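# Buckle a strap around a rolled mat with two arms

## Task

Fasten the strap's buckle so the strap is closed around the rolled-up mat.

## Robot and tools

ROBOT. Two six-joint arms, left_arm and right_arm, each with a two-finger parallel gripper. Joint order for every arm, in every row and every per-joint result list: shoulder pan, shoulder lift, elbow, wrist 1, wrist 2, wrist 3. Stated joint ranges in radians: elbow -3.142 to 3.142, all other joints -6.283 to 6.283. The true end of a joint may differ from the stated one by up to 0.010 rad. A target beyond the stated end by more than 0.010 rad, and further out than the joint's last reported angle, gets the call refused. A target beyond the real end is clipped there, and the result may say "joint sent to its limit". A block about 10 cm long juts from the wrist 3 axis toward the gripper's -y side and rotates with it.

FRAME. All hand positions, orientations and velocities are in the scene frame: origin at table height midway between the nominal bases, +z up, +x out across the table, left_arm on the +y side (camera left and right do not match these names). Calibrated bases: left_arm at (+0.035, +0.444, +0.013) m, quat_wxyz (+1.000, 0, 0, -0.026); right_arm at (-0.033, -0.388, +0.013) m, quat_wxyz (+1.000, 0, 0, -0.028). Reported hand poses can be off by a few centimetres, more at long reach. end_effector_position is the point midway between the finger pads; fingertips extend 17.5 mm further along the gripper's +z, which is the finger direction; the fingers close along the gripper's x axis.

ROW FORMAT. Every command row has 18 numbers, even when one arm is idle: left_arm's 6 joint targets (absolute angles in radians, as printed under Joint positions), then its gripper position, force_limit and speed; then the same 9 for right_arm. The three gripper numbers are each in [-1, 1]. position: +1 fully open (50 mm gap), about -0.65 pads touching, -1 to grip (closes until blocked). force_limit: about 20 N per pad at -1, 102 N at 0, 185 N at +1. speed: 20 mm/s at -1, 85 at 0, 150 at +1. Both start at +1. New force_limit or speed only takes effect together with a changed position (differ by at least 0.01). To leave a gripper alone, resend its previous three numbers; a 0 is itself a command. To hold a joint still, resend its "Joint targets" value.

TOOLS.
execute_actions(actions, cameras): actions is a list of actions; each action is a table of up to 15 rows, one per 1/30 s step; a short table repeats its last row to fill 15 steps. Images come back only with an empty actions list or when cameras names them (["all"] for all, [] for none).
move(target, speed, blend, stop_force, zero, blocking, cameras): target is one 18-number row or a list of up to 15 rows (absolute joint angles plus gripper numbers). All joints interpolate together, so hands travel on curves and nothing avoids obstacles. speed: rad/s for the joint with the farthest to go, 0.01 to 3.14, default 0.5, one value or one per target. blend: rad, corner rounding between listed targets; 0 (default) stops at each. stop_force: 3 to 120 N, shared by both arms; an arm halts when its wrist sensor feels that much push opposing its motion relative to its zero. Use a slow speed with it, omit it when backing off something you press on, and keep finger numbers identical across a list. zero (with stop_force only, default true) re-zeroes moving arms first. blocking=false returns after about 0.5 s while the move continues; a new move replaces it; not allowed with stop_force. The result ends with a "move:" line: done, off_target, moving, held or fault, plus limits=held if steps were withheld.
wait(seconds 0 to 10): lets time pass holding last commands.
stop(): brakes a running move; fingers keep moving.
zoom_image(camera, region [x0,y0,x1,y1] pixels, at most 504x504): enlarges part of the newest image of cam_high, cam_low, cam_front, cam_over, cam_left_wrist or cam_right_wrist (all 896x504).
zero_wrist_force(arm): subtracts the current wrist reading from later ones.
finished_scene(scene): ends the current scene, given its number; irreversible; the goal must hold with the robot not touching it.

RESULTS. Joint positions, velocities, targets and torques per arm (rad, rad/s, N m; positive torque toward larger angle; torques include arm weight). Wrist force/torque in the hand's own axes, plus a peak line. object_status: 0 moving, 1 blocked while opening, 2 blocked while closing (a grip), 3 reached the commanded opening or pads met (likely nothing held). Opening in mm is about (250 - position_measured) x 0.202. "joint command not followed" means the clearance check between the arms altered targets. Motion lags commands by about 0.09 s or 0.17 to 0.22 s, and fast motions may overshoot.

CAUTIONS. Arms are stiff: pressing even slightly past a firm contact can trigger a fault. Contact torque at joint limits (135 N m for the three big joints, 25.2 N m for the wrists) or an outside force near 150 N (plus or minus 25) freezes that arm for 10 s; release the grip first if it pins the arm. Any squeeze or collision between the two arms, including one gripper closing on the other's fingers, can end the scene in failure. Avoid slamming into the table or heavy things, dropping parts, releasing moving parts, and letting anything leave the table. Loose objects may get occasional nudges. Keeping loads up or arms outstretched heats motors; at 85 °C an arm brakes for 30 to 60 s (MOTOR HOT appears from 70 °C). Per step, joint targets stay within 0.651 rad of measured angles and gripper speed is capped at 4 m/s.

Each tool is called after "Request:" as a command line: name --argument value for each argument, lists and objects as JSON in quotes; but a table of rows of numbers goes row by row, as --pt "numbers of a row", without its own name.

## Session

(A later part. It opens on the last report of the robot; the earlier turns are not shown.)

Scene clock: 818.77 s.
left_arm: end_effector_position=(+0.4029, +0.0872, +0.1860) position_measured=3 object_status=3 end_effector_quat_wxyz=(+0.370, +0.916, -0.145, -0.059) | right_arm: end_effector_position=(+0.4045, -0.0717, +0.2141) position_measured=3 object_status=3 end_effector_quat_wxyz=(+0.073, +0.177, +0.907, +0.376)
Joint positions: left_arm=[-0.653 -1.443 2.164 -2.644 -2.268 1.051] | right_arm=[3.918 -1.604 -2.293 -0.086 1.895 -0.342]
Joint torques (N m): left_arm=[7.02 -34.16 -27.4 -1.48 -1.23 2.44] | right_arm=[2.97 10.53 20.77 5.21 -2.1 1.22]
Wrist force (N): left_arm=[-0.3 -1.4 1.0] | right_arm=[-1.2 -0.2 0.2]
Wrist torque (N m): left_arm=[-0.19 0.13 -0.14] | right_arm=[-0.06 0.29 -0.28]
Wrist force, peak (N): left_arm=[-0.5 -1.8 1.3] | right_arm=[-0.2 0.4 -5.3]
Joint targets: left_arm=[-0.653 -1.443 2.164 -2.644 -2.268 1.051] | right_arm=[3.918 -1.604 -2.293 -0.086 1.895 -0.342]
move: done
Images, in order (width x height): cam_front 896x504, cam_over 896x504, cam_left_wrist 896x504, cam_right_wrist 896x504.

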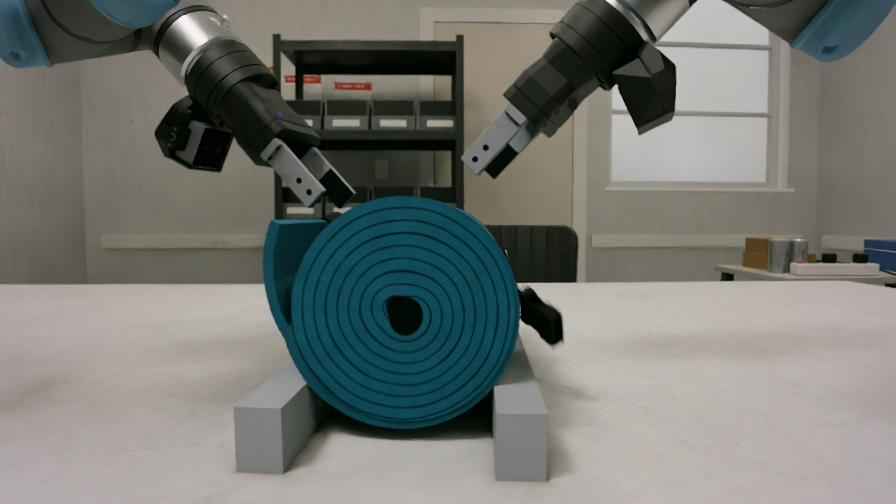

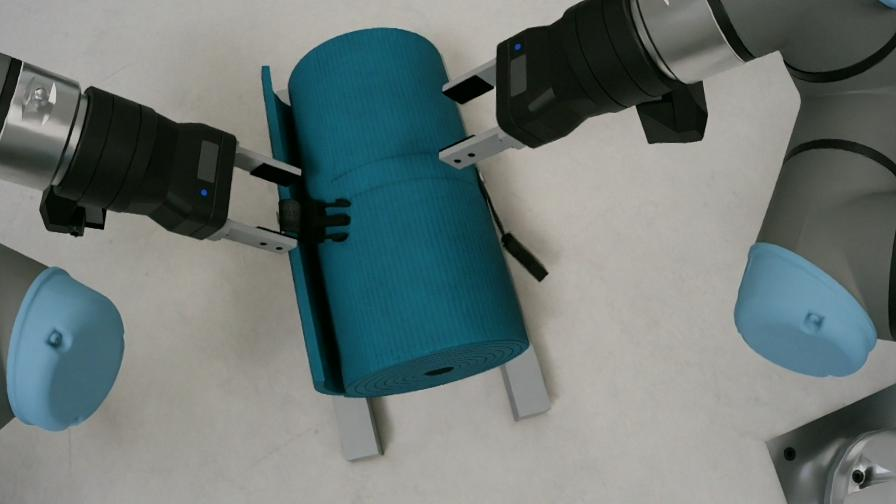

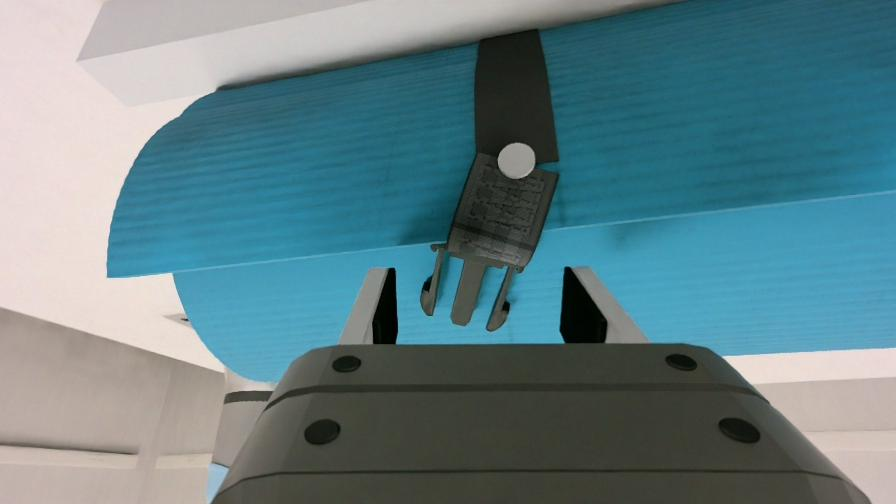

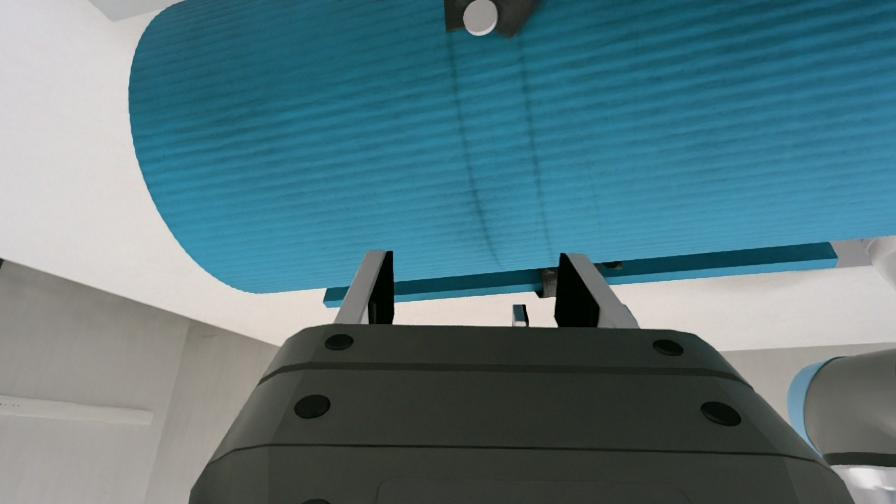

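Request:
wait --seconds 0.5 --cameras '["all"]'

Scene clock: 821.47 s.
left_arm: end_effector_position=(+0.4029, +0.0873, +0.1861) position_measured=3 object_status=3 end_effector_quat_wxyz=(+0.370, +0.916, -0.145, -0.059) | right_arm: end_effector_position=(+0.4045, -0.0717, +0.2141) position_measured=3 object_status=3 end_effector_quat_wxyz=(+0.073, +0.177, +0.907, +0.376)
Joint positions: left_arm=[-0.653 -1.443 2.164 -2.644 -2.268 1.051] | right_arm=[3.918 -1.604 -2.293 -0.086 1.895 -0.342]
Joint torques (N m): left_arm=[9.3 -36.95 -27.43 -4.96 0.34 2.35] | right_arm=[6.38 10.41 11.1 5.19 -2.22 -0.55]
Wrist force (N): left_arm=[-0.3 -1.5 1.1] | right_arm=[-1.1 -0.1 0.2]
Wrist torque (N m): left_arm=[-0.20 0.13 -0.14] | right_arm=[-0.04 0.26 -0.29]
Wrist force, peak (N): left_arm=[-0.4 -1.7 1.2] | right_arm=[-1.3 0.1 0.2]
Joint targets: left_arm=[-0.653 -1.443 2.164 -2.644 -2.268 1.051] | right_arm=[3.918 -1.604 -2.293 -0.086 1.895 -0.342]
Tool commands: left_gripper/position=+1.0 left_gripper/force_limit=-0.4 left_gripper/speed=-0.5 right_gripper/position=+1.0 right_gripper/force_limit=-0.4 right_gripper/speed=-0.5
wait: 0.50 s; at rest from the start

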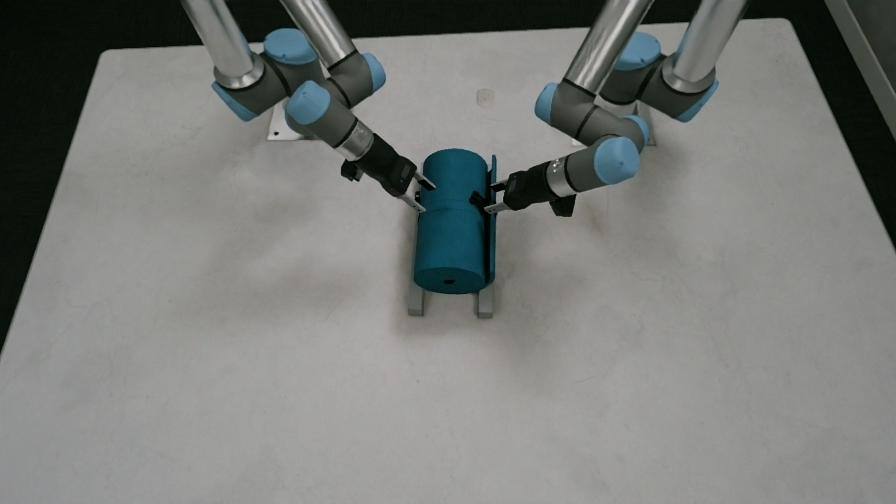

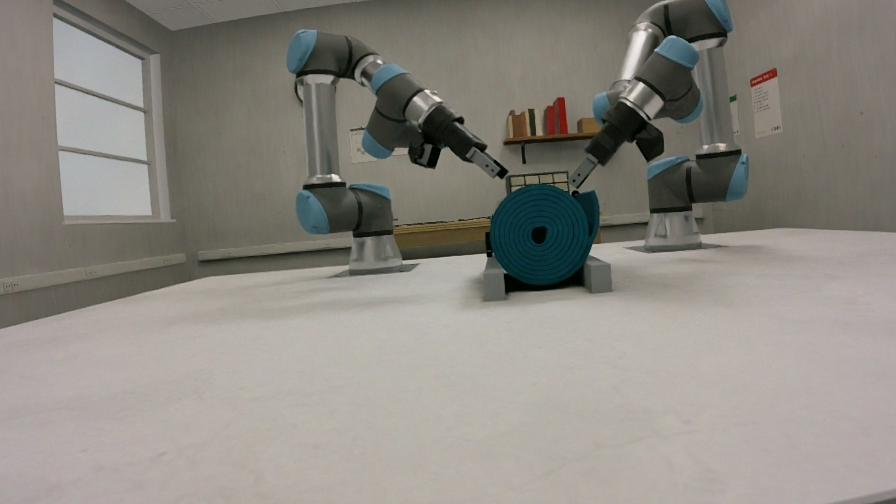

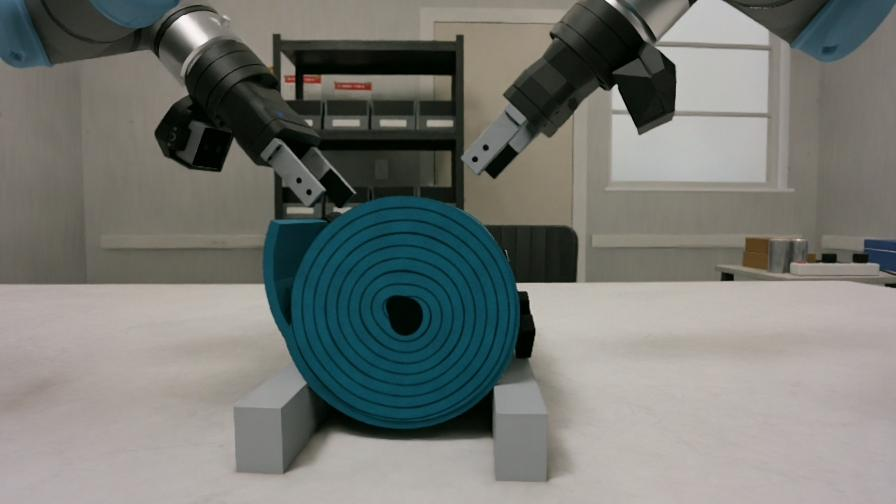

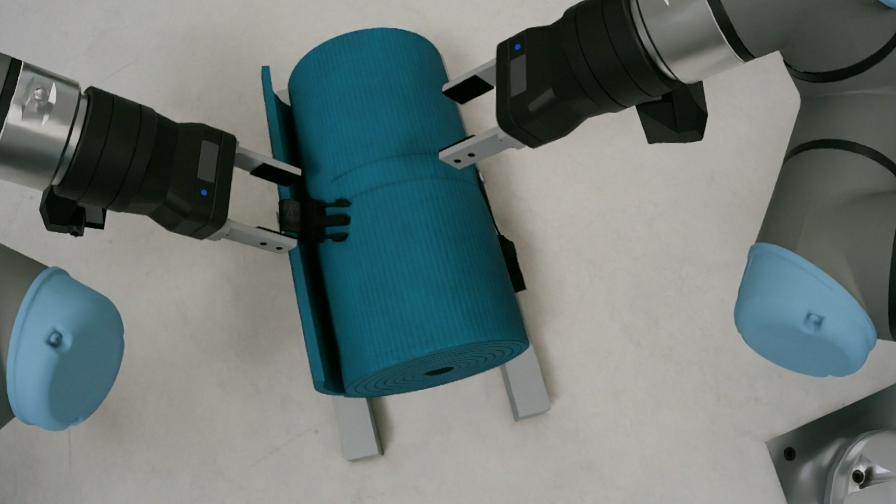

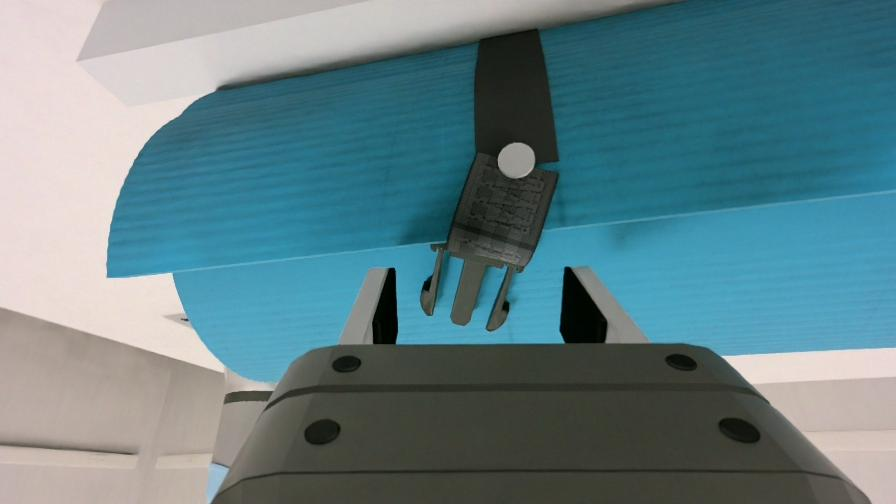

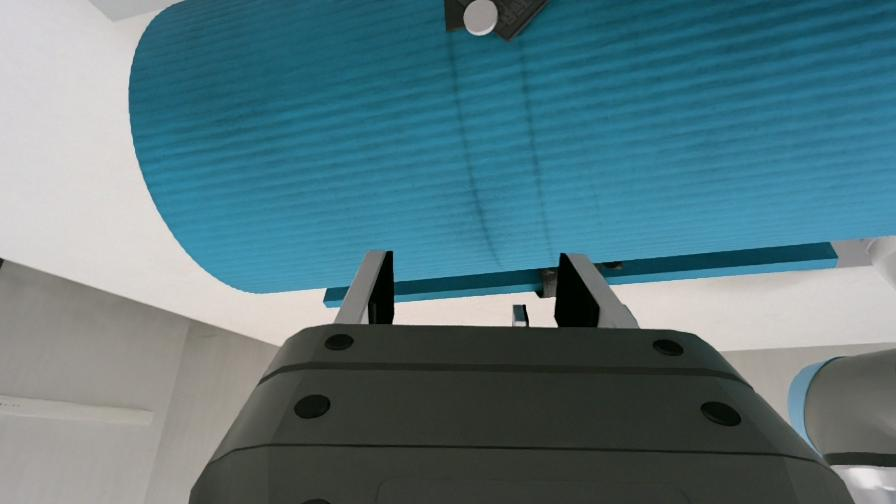

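Request:
move --target '[-0.65308,-1.44319,2.16371,-2.64399,-2.26834,1.05053,1,-0.4,-0.5,3.55206,-1.60926,-2.40988,-0.30107,2.37235,2.09326,1,-0.4,-0.5]' --speed 0.9 --cameras '["cam_right_wrist","cam_front","cam_over"]'

Scene clock: 852.43 s.
left_arm: end_effector_position=(+0.4029, +0.0873, +0.1861) position_measured=3 object_status=3 end_effector_quat_wxyz=(+0.370, +0.916, -0.145, -0.059) | right_arm: end_effector_position=(+0.3497, -0.1899, +0.1697) position_measured=3 object_status=3 end_effector_quat_wxyz=(-0.423, +0.906, +0.000, +0.000)
Joint positions: left_arm=[-0.653 -1.443 2.164 -2.644 -2.268 1.051] | right_arm=[3.552 -1.609 -2.41 -0.301 2.372 2.093]
Joint torques (N m): left_arm=[9.44 -37.38 -26.79 -4.89 0.16 2.05] | right_arm=[6.45 9.57 24.66 5.02 -1.2 1.06]
Wrist force (N): left_arm=[-0.2 -1.2 1.0] | right_arm=[0.5 -1.0 0.7]
Wrist torque (N m): left_arm=[-0.15 0.11 -0.14] | right_arm=[0.15 -0.05 0.72]
Wrist force, peak (N): left_arm=[-0.1 -1.8 1.1] | right_arm=[0.9 -1.1 0.8]
Joint targets: left_arm=[-0.653 -1.443 2.164 -2.644 -2.268 1.051] | right_arm=[3.552 -1.609 -2.410 -0.301 2.372 2.093]
move: done
Images, in order (width x height): cam_front 896x504, cam_over 896x504, cam_right_wrist 896x504.

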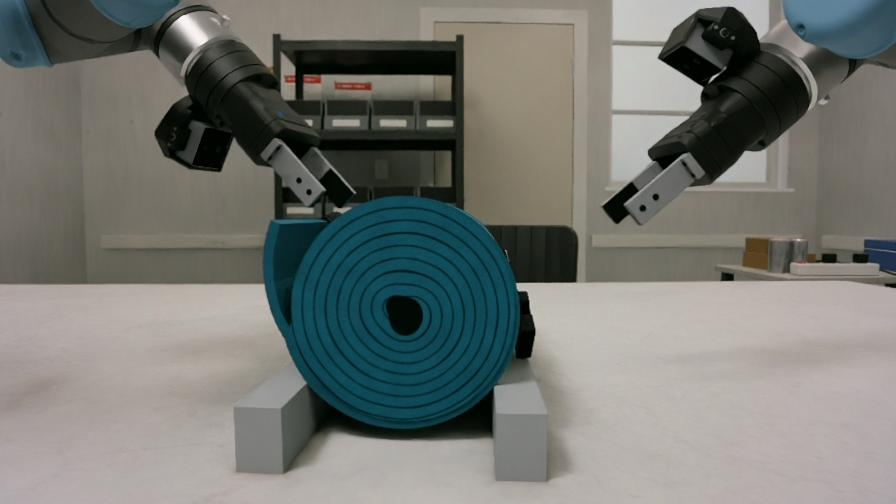

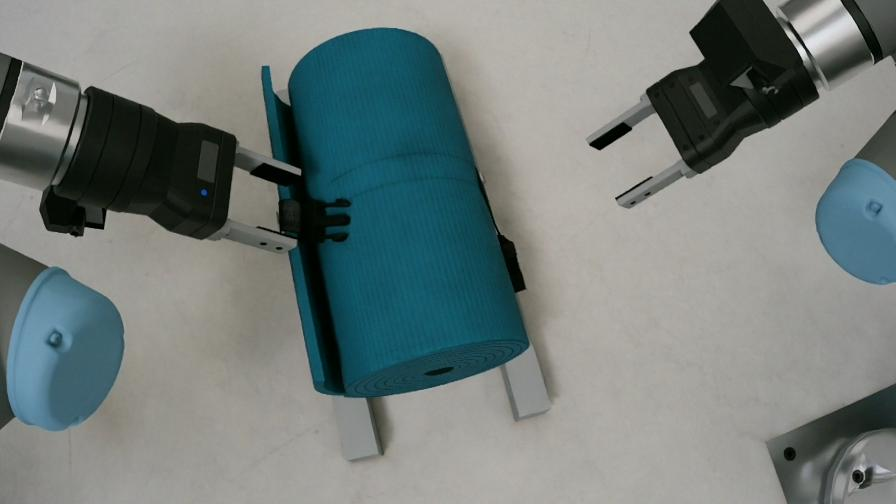

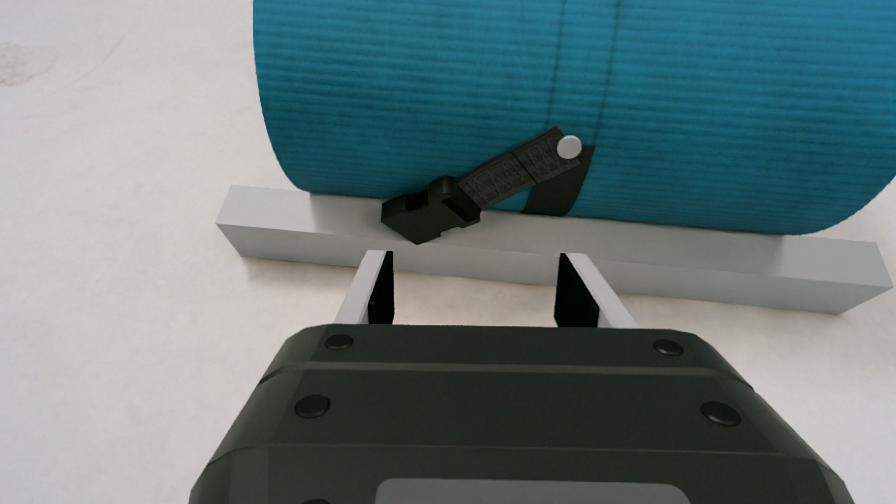

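Request:
zoom_image --camera "cam_right_wrist" --region '[340, 90, 640, 280]'

Request:
zoom_image --camera "cam_over" --region '[440, 150, 580, 320]'

Request:
zoom_image --camera "cam_front" --region '[460, 230, 600, 400]'

Scaled by 1.680.

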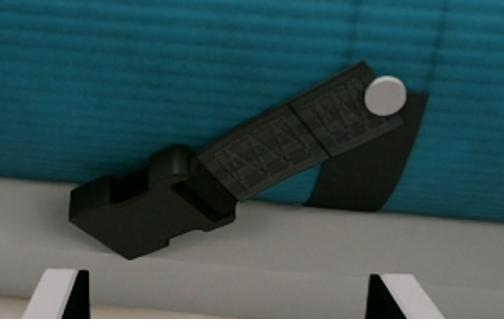

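Scaled by 2.965.

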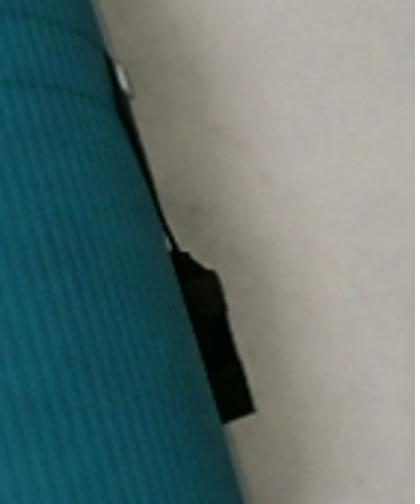

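Scaled by 2.965.

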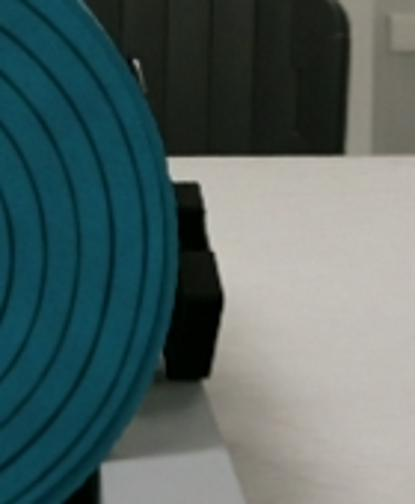

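Request:
move --target '[-0.65308,-1.44319,2.16371,-2.64399,-2.26834,1.05053,1,-0.4,-0.5,3.48607,-2.00824,-2.07650,-1.22490,2.79047,2.17178,1,-0.4,-0.5]' --speed 0.5 --cameras '["cam_right_wrist","cam_front","cam_over"]'

Scene clock: 921.27 s.
left_arm: end_effector_position=(+0.4029, +0.0873, +0.1861) position_measured=3 object_status=3 end_effector_quat_wxyz=(+0.370, +0.916, -0.145, -0.059) | right_arm: end_effector_position=(+0.3599, -0.1566, +0.1130) position_measured=3 object_status=3 end_effector_quat_wxyz=(-0.391, +0.748, -0.289, -0.453)
Joint positions: left_arm=[-0.653 -1.443 2.164 -2.644 -2.268 1.051] | right_arm=[3.486 -2.008 -2.076 -1.225 2.79 2.172]
Joint torques (N m): left_arm=[9.19 -37.07 -26.69 -4.93 0.39 1.77] | right_arm=[6.14 37.71 6.42 0.62 -0.25 -0.9]
Wrist force (N): left_arm=[-0.5 -1.3 1.1] | right_arm=[-0.6 -1.0 1.4]
Wrist torque (N m): left_arm=[-0.17 0.16 -0.14] | right_arm=[0.22 0.16 0.88]
Wrist force, peak (N): left_arm=[-0.4 -1.7 1.2] | right_arm=[-1.0 -1.4 1.3]
Joint targets: left_arm=[-0.653 -1.443 2.164 -2.644 -2.268 1.051] | right_arm=[3.486 -2.008 -2.076 -1.225 2.790 2.172]
move: done
Images, in order (width x height): cam_front 896x504, cam_over 896x504, cam_right_wrist 896x504.

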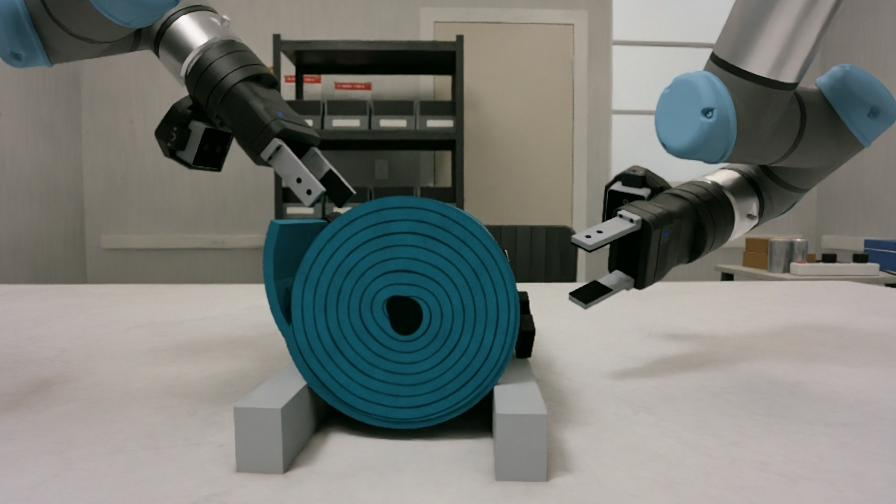

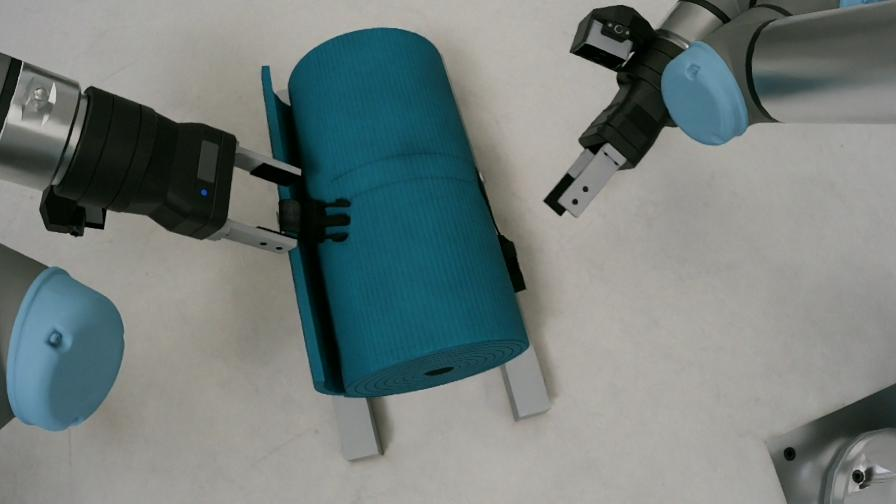

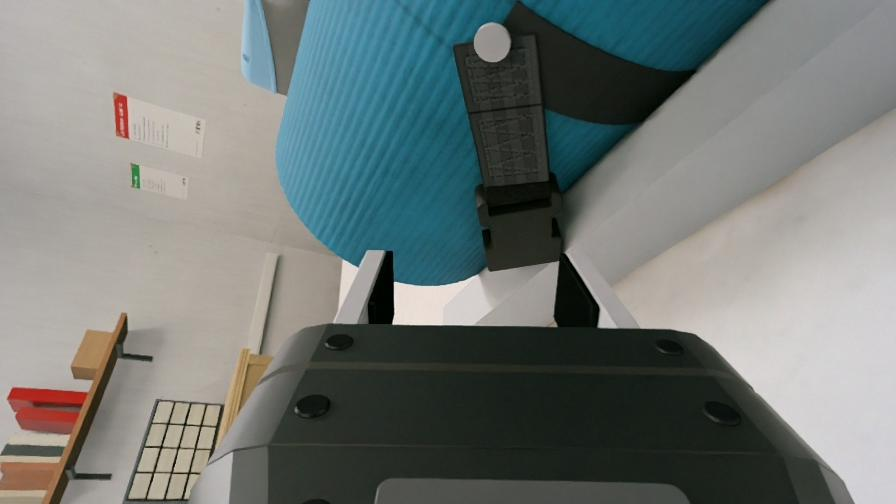

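Request:
move --target '[-0.65308,-1.44319,2.16371,-2.64399,-2.26834,1.05053,1,-0.4,-0.5,3.51554,-2.11613,-2.22981,-0.55156,2.89223,2.38487,1,-0.4,-0.5]' --speed 0.4 --cameras '["cam_right_wrist","cam_front","cam_over"]'

Scene clock: 953.77 s.
left_arm: end_effector_position=(+0.4029, +0.0873, +0.1861) position_measured=3 object_status=3 end_effector_quat_wxyz=(+0.370, +0.916, -0.145, -0.059) | right_arm: end_effector_position=(+0.3547, -0.1363, +0.0911) position_measured=3 object_status=3 end_effector_quat_wxyz=(-0.477, +0.748, -0.248, -0.389)
Joint positions: left_arm=[-0.653 -1.443 2.164 -2.644 -2.268 1.051] | right_arm=[3.516 -2.116 -2.23 -0.552 2.892 2.385]
Joint torques (N m): left_arm=[10.04 -35.8 -26.02 -4.94 0.26 1.28] | right_arm=[-6.46 43.34 18.36 4.31 -0.36 -1.08]
Wrist force (N): left_arm=[-0.3 -1.5 1.1] | right_arm=[-0.2 -1.3 1.5]
Wrist torque (N m): left_arm=[-0.19 0.14 -0.14] | right_arm=[0.23 0.11 1.00]
Wrist force, peak (N): left_arm=[-0.3 -1.6 1.3] | right_arm=[-0.2 -1.4 1.7]
Joint targets: left_arm=[-0.653 -1.443 2.164 -2.644 -2.268 1.051] | right_arm=[3.516 -2.116 -2.230 -0.552 2.892 2.385]
move: done
Images, in order (width x height): cam_front 896x504, cam_over 896x504, cam_right_wrist 896x504.

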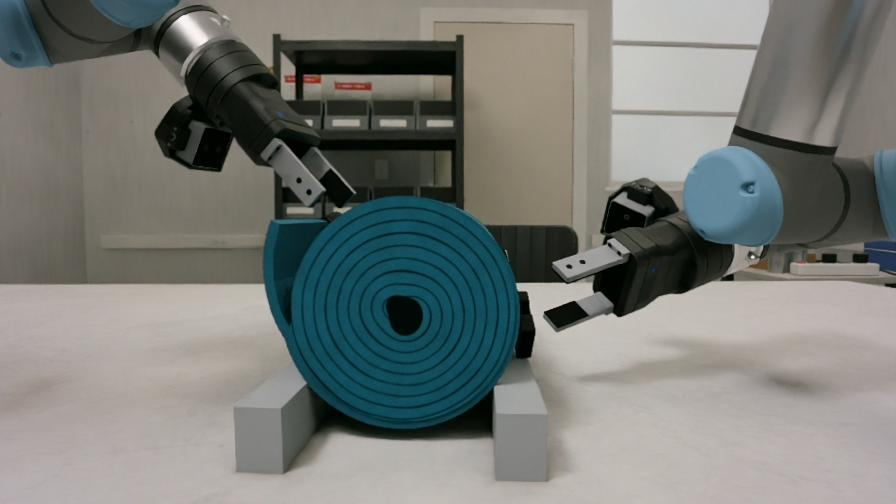

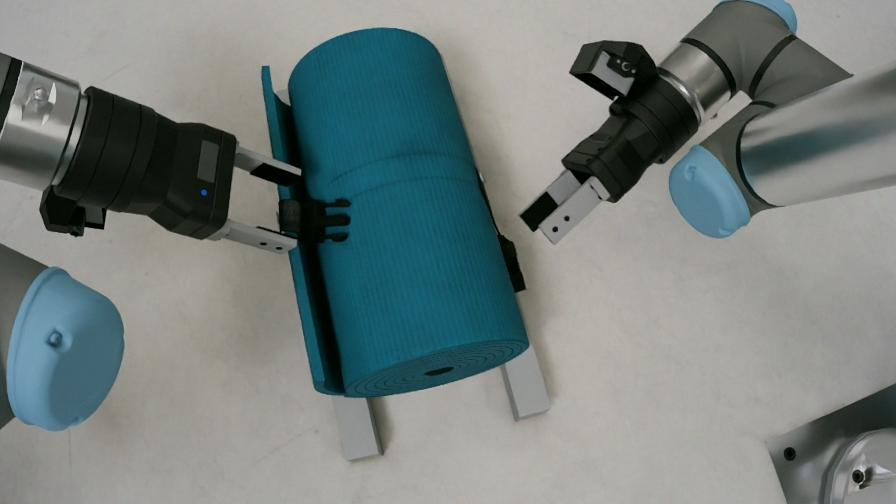

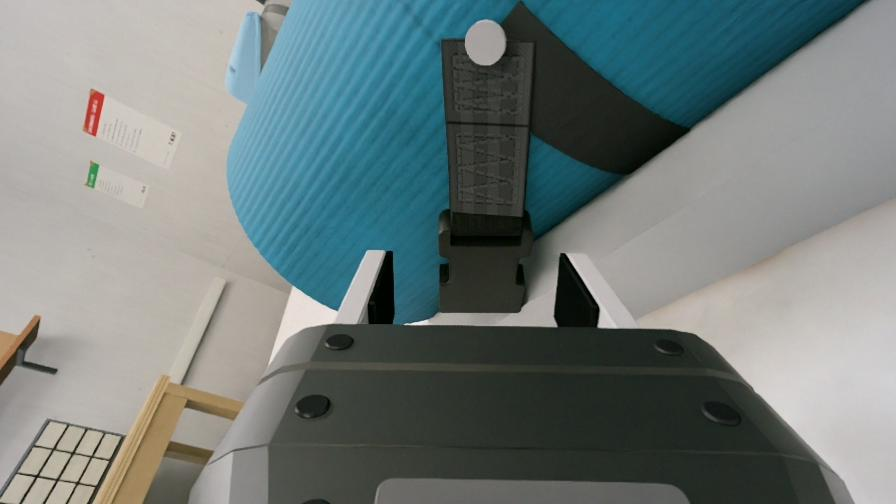

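Request:
move --target '[-0.65308,-1.44319,2.16371,-2.64399,-2.26834,1.05053,1,-0.4,-0.5,3.55849,-2.04144,-2.00555,-1.20719,2.69651,2.06088,1,-0.4,-0.5]' --speed 0.4 --cameras '["cam_right_wrist"]'

Request:
move --target '[-0.65308,-1.44319,2.16371,-2.64399,-2.26834,1.05053,1,-0.4,-0.5,3.61697,-2.05892,-2.06993,-1.01281,2.72356,2.18454,1,-0.4,-0.5]' --speed 0.08 --stop_force 6 --cameras '["cam_right_wrist","cam_front","cam_over"]'

Scene clock: 989.57 s.
left_arm: end_effector_position=(+0.4029, +0.0873, +0.1861) position_measured=3 object_status=3 end_effector_quat_wxyz=(+0.370, +0.916, -0.145, -0.059) | right_arm: end_effector_position=(+0.3643, -0.1304, +0.0985) position_measured=3 object_status=3 end_effector_quat_wxyz=(-0.375, +0.804, -0.195, -0.418)
Joint positions: left_arm=[-0.653 -1.443 2.164 -2.644 -2.268 1.051] | right_arm=[3.559 -2.041 -2.005 -1.207 2.696 2.061]
Joint torques (N m): left_arm=[9.22 -37.06 -27.45 -5.12 0.32 0.84] | right_arm=[-6.64 25.64 5.78 0.89 4.59 0.44]
Wrist force (N): left_arm=[-0.3 -1.3 1.1] | right_arm=[-0.4 -0.9 1.2]
Wrist torque (N m): left_arm=[-0.16 0.13 -0.14] | right_arm=[0.24 0.11 0.91]
Wrist force, peak (N): left_arm=[-0.5 -1.6 1.1] | right_arm=[-0.2 -1.3 1.8]
Joint targets: left_arm=[-0.653 -1.443 2.164 -2.644 -2.268 1.051] | right_arm=[3.558 -2.041 -2.006 -1.207 2.697 2.061]
move: done
Images, in order (width x height): cam_right_wrist 896x504.

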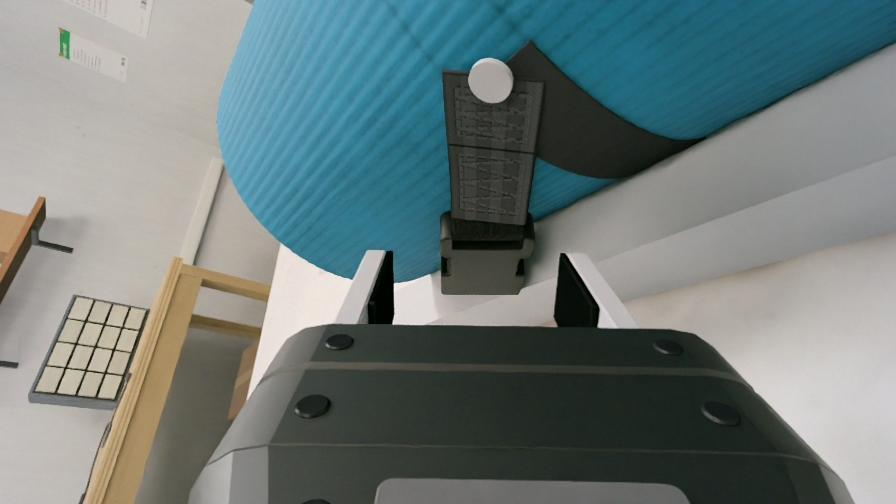

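Scene clock: 993.03 s.
left_arm: end_effector_position=(+0.4029, +0.0873, +0.1861) position_measured=3 object_status=3 end_effector_quat_wxyz=(+0.370, +0.916, -0.145, -0.059) | right_arm: end_effector_position=(+0.3469, -0.1052, +0.0861) position_measured=3 object_status=3 end_effector_quat_wxyz=(-0.375, +0.804, -0.195, -0.418)
Joint positions: left_arm=[-0.653 -1.443 2.164 -2.644 -2.268 1.051] | right_arm=[3.617 -2.059 -2.07 -1.013 2.724 2.185]
Joint torques (N m): left_arm=[10.35 -36.37 -27.1 -4.81 0.3 0.71] | right_arm=[-7.24 43.99 22.54 1.85 -0.58 -1.09]
Wrist force (N): left_arm=[-0.4 -1.4 1.1] | right_arm=[-0.3 -1.0 1.2]
Wrist torque (N m): left_arm=[-0.19 0.15 -0.14] | right_arm=[0.22 0.07 0.91]
Wrist force, peak (N): left_arm=[-0.3 -1.6 1.2] | right_arm=[-0.5 -0.9 1.5]
Joint targets: left_arm=[-0.653 -1.443 2.164 -2.644 -2.268 1.051] | right_arm=[3.617 -2.059 -2.070 -1.013 2.724 2.185]
move: done
Images, in order (width x height): cam_front 896x504, cam_over 896x504, cam_right_wrist 896x504.

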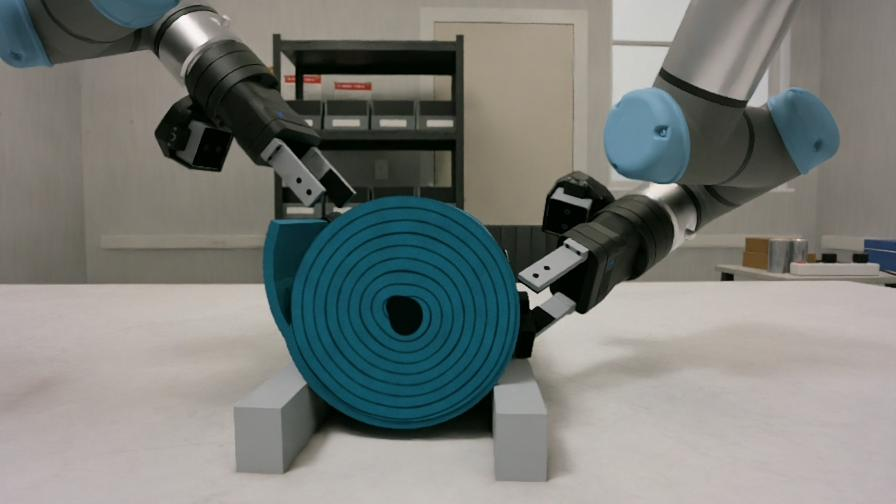

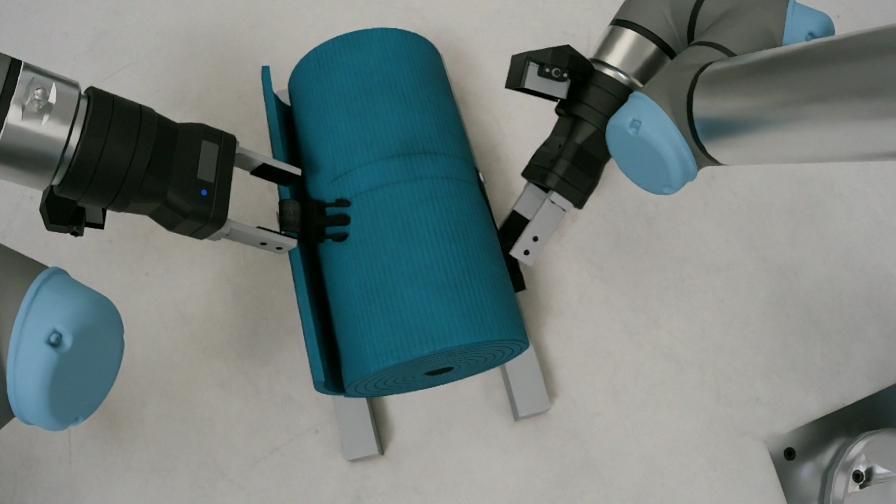

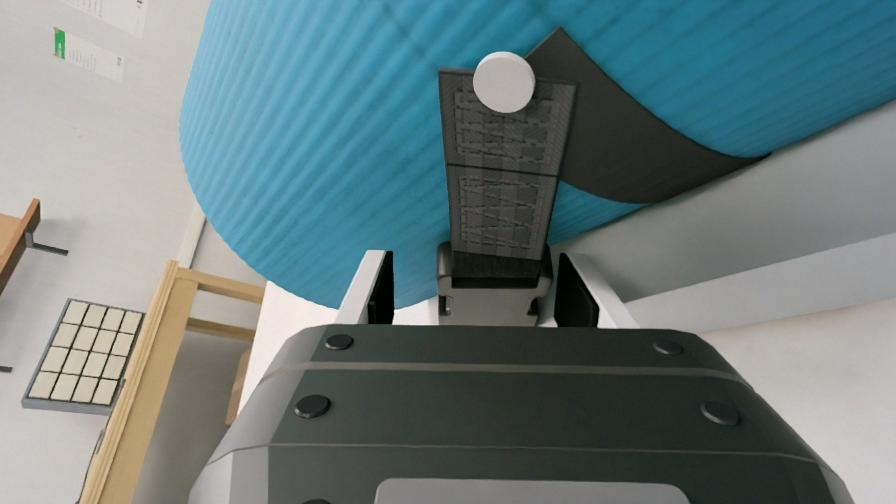

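Request:
move --target '[-0.65308,-1.44319,2.16371,-2.64399,-2.26834,1.05053,1,-0.4,-0.5,3.61697,-2.05892,-2.06993,-1.01281,2.72356,2.18454,-1,-0.3,-1]' --speed 0.08 --cameras '["cam_right_wrist","cam_front","cam_over"]'

Scene clock: 999.17 s.
left_arm: end_effector_position=(+0.4029, +0.0873, +0.1861) position_measured=3 object_status=3 end_effector_quat_wxyz=(+0.370, +0.916, -0.145, -0.059) | right_arm: end_effector_position=(+0.3469, -0.1052, +0.0861) position_measured=88 object_status=0 end_effector_quat_wxyz=(-0.375, +0.804, -0.195, -0.418)
Joint positions: left_arm=[-0.653 -1.443 2.164 -2.644 -2.268 1.051] | right_arm=[3.617 -2.059 -2.07 -1.013 2.724 2.185]
Joint torques (N m): left_arm=[9.63 -36.77 -26.88 -4.95 0.13 0.66] | right_arm=[-6.88 44.73 21.59 3.65 -0.49 -0.98]
Wrist force (N): left_arm=[-0.3 -1.5 1.0] | right_arm=[0.0 -0.9 1.4]
Wrist torque (N m): left_arm=[-0.19 0.13 -0.14] | right_arm=[0.25 0.05 0.92]
Wrist force, peak (N): left_arm=[-0.3 -1.6 1.2] | right_arm=[-0.3 -1.1 1.3]
Joint targets: left_arm=[-0.653 -1.443 2.164 -2.644 -2.268 1.051] | right_arm=[3.617 -2.059 -2.070 -1.013 2.724 2.185]
move: done
Images, in order (width x height): cam_front 896x504, cam_over 896x504, cam_right_wrist 896x504.

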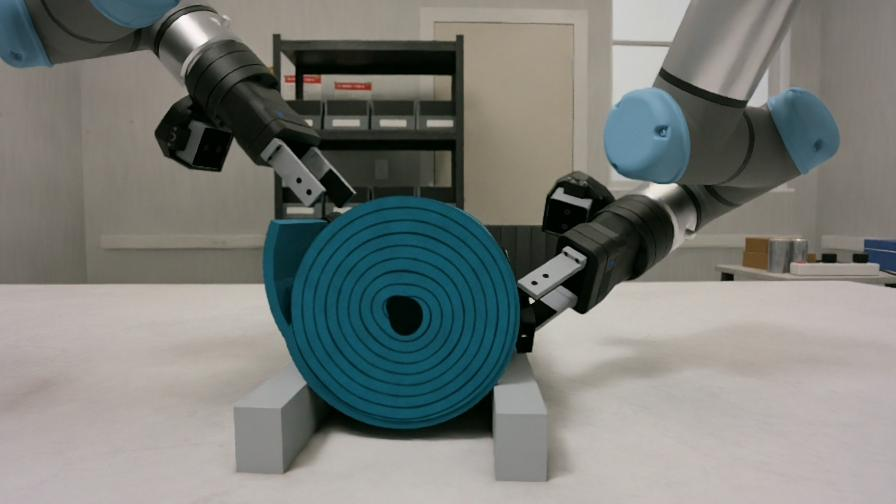

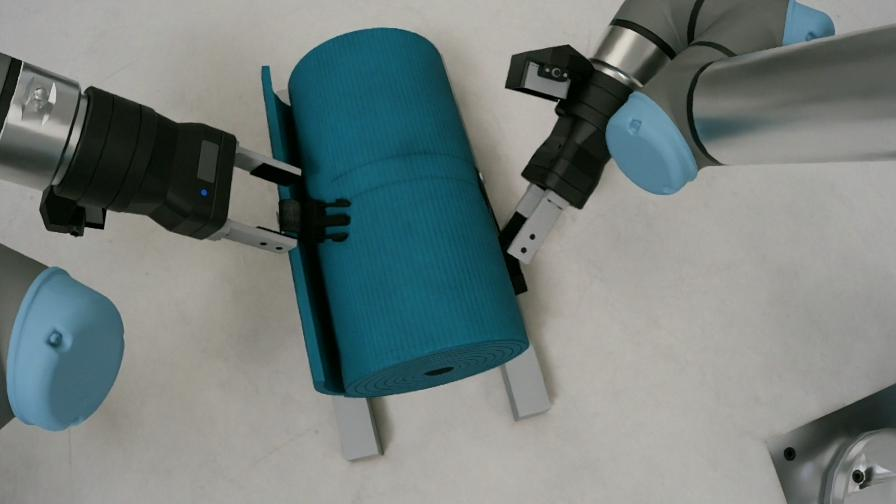

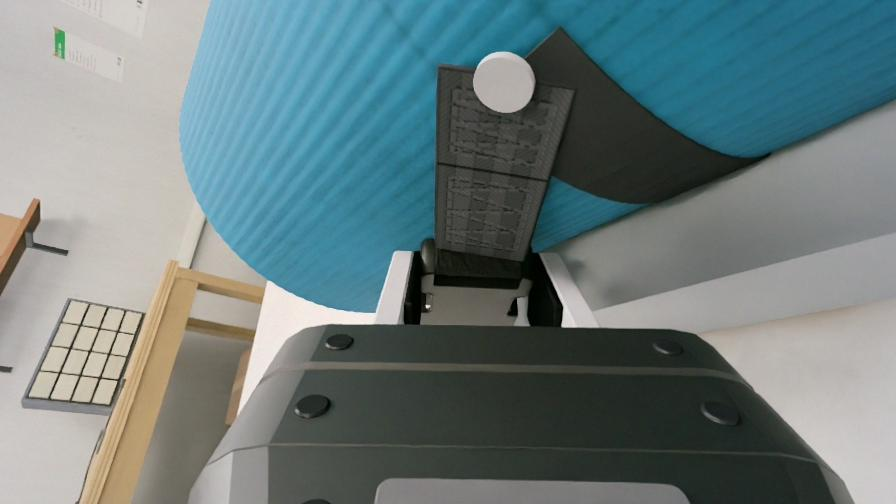

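Request:
move --pt "-0.65308 -1.44319 2.16371 -2.64399 -2.26834 1.05053 1 -0.4 -0.5 3.59428 -2.04300 -2.06092 -1.08314 2.71374 2.13492 -1 -0.3 -1" --pt "-0.65308 -1.44319 2.16371 -2.64399 -2.26834 1.05053 1 -0.4 -0.5 3.62357 -1.96763 -2.36746 -0.02151 2.70854 3.63658 -1 -0.3 -1" --pt "-0.65308 -1.44319 2.16371 -2.64399 -2.26834 1.05053 1 -0.4 -0.5 3.77331 -1.72726 -2.27007 -0.39105 2.39623 4.20723 -1 -0.3 -1" --pt "-0.65308 -1.44319 2.16371 -2.64399 -2.26834 1.05053 1 -0.4 -0.5 3.89693 -1.65222 -2.13014 -0.63793 2.13144 4.76396 -1 -0.3 -1" --pt "-0.65308 -1.44319 2.16371 -2.64399 -2.26834 1.05053 1 -0.4 -0.5 4.00019 -1.67253 -1.99376 -0.74188 1.80899 5.63885 -1 -0.3 -1" --speed '[0.2,0.5,0.5,0.5,0.5]' --blend '[0.02,0.05,0.05,0.05,0]' --stop_force 25 --cameras '["cam_right_wrist","cam_left_wrist","cam_front","cam_over"]'

Scene clock: 1119.97 s.
left_arm: end_effector_position=(+0.4029, +0.0873, +0.1861) position_measured=3 object_status=3 end_effector_quat_wxyz=(+0.370, +0.916, -0.145, -0.059) | right_arm: end_effector_position=(+0.3427, -0.0702, +0.1695) position_measured=88 object_status=2 end_effector_quat_wxyz=(+0.081, -0.449, +0.812, +0.365)
Joint positions: left_arm=[-0.653 -1.443 2.164 -2.644 -2.268 1.051] | right_arm=[3.826 -1.695 -2.21 -0.497 2.283 4.445]
Joint torques (N m): left_arm=[9.76 -37.06 -28.05 -5.02 0.23 0.04] | right_arm=[13.46 17 12.95 -3.32 -4.06 -0.97]
Wrist force (N): left_arm=[-0.4 -1.5 1.0] | right_arm=[-11.5 9.9 -35.2]
Wrist torque (N m): left_arm=[-0.19 0.15 -0.14] | right_arm=[0.27 -0.52 -0.04]
Wrist force, peak (N): left_arm=[-0.3 -1.7 1.1] | right_arm=[12.2 18.7 -46.6]
Joint targets: left_arm=[-0.653 -1.443 2.164 -2.644 -2.268 1.051] | right_arm=[3.826 -1.695 -2.210 -0.497 2.283 4.445]
move: contact (right_arm); path passed 3 of 5 targets; right_arm: the wrist 3 is farthest, 1.193 rad from its target
Images, in order (width x height): cam_front 896x504, cam_over 896x504, cam_left_wrist 896x504, cam_right_wrist 896x504.

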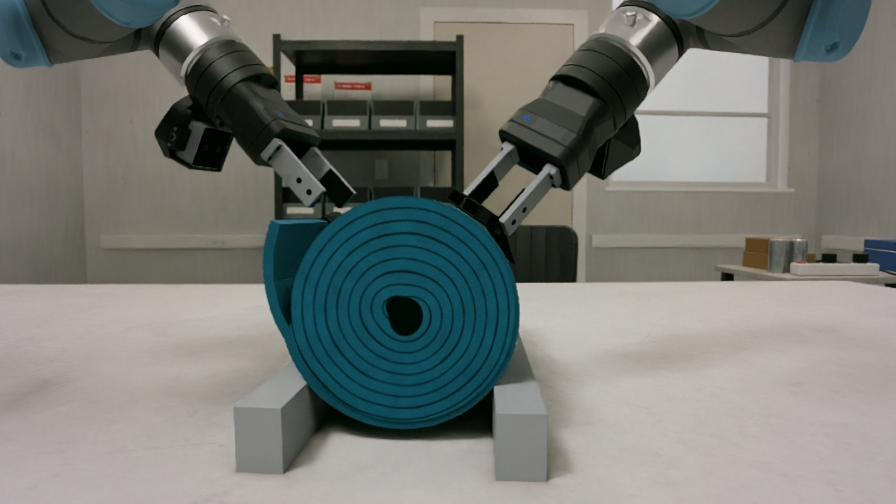

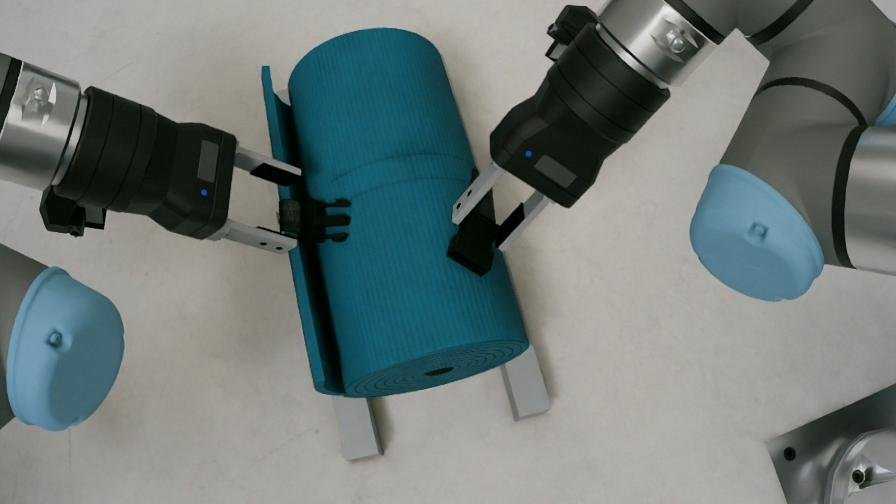

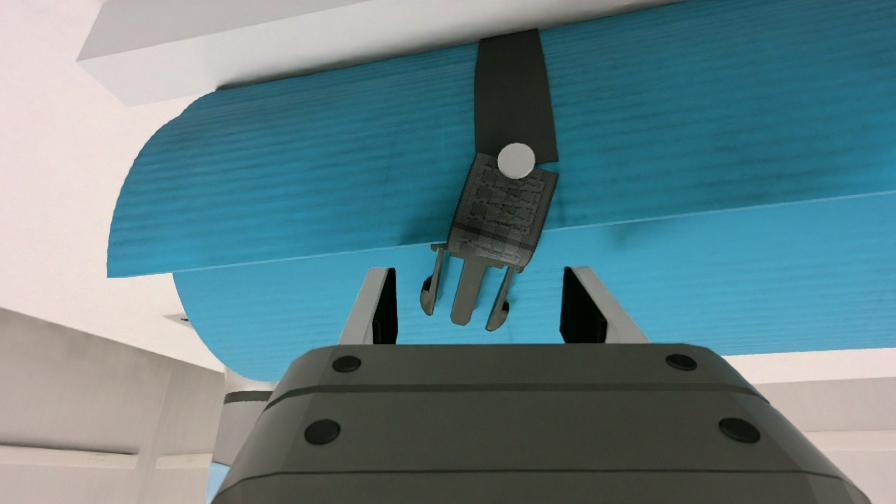

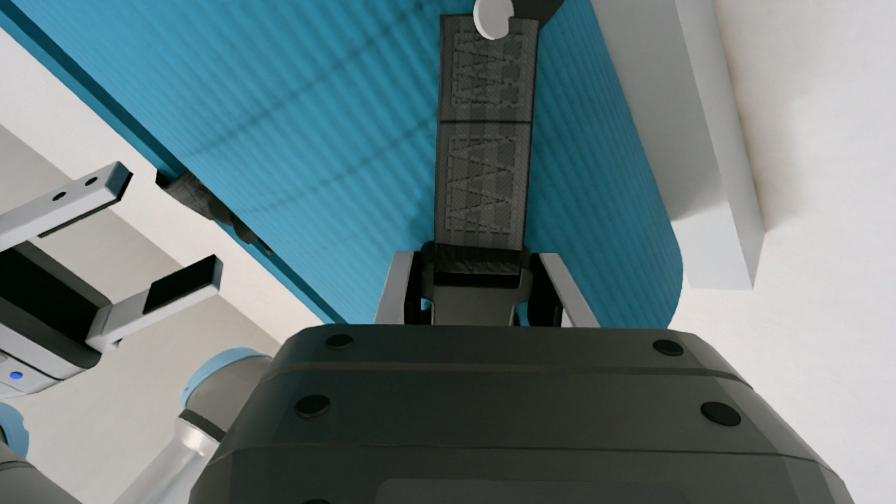

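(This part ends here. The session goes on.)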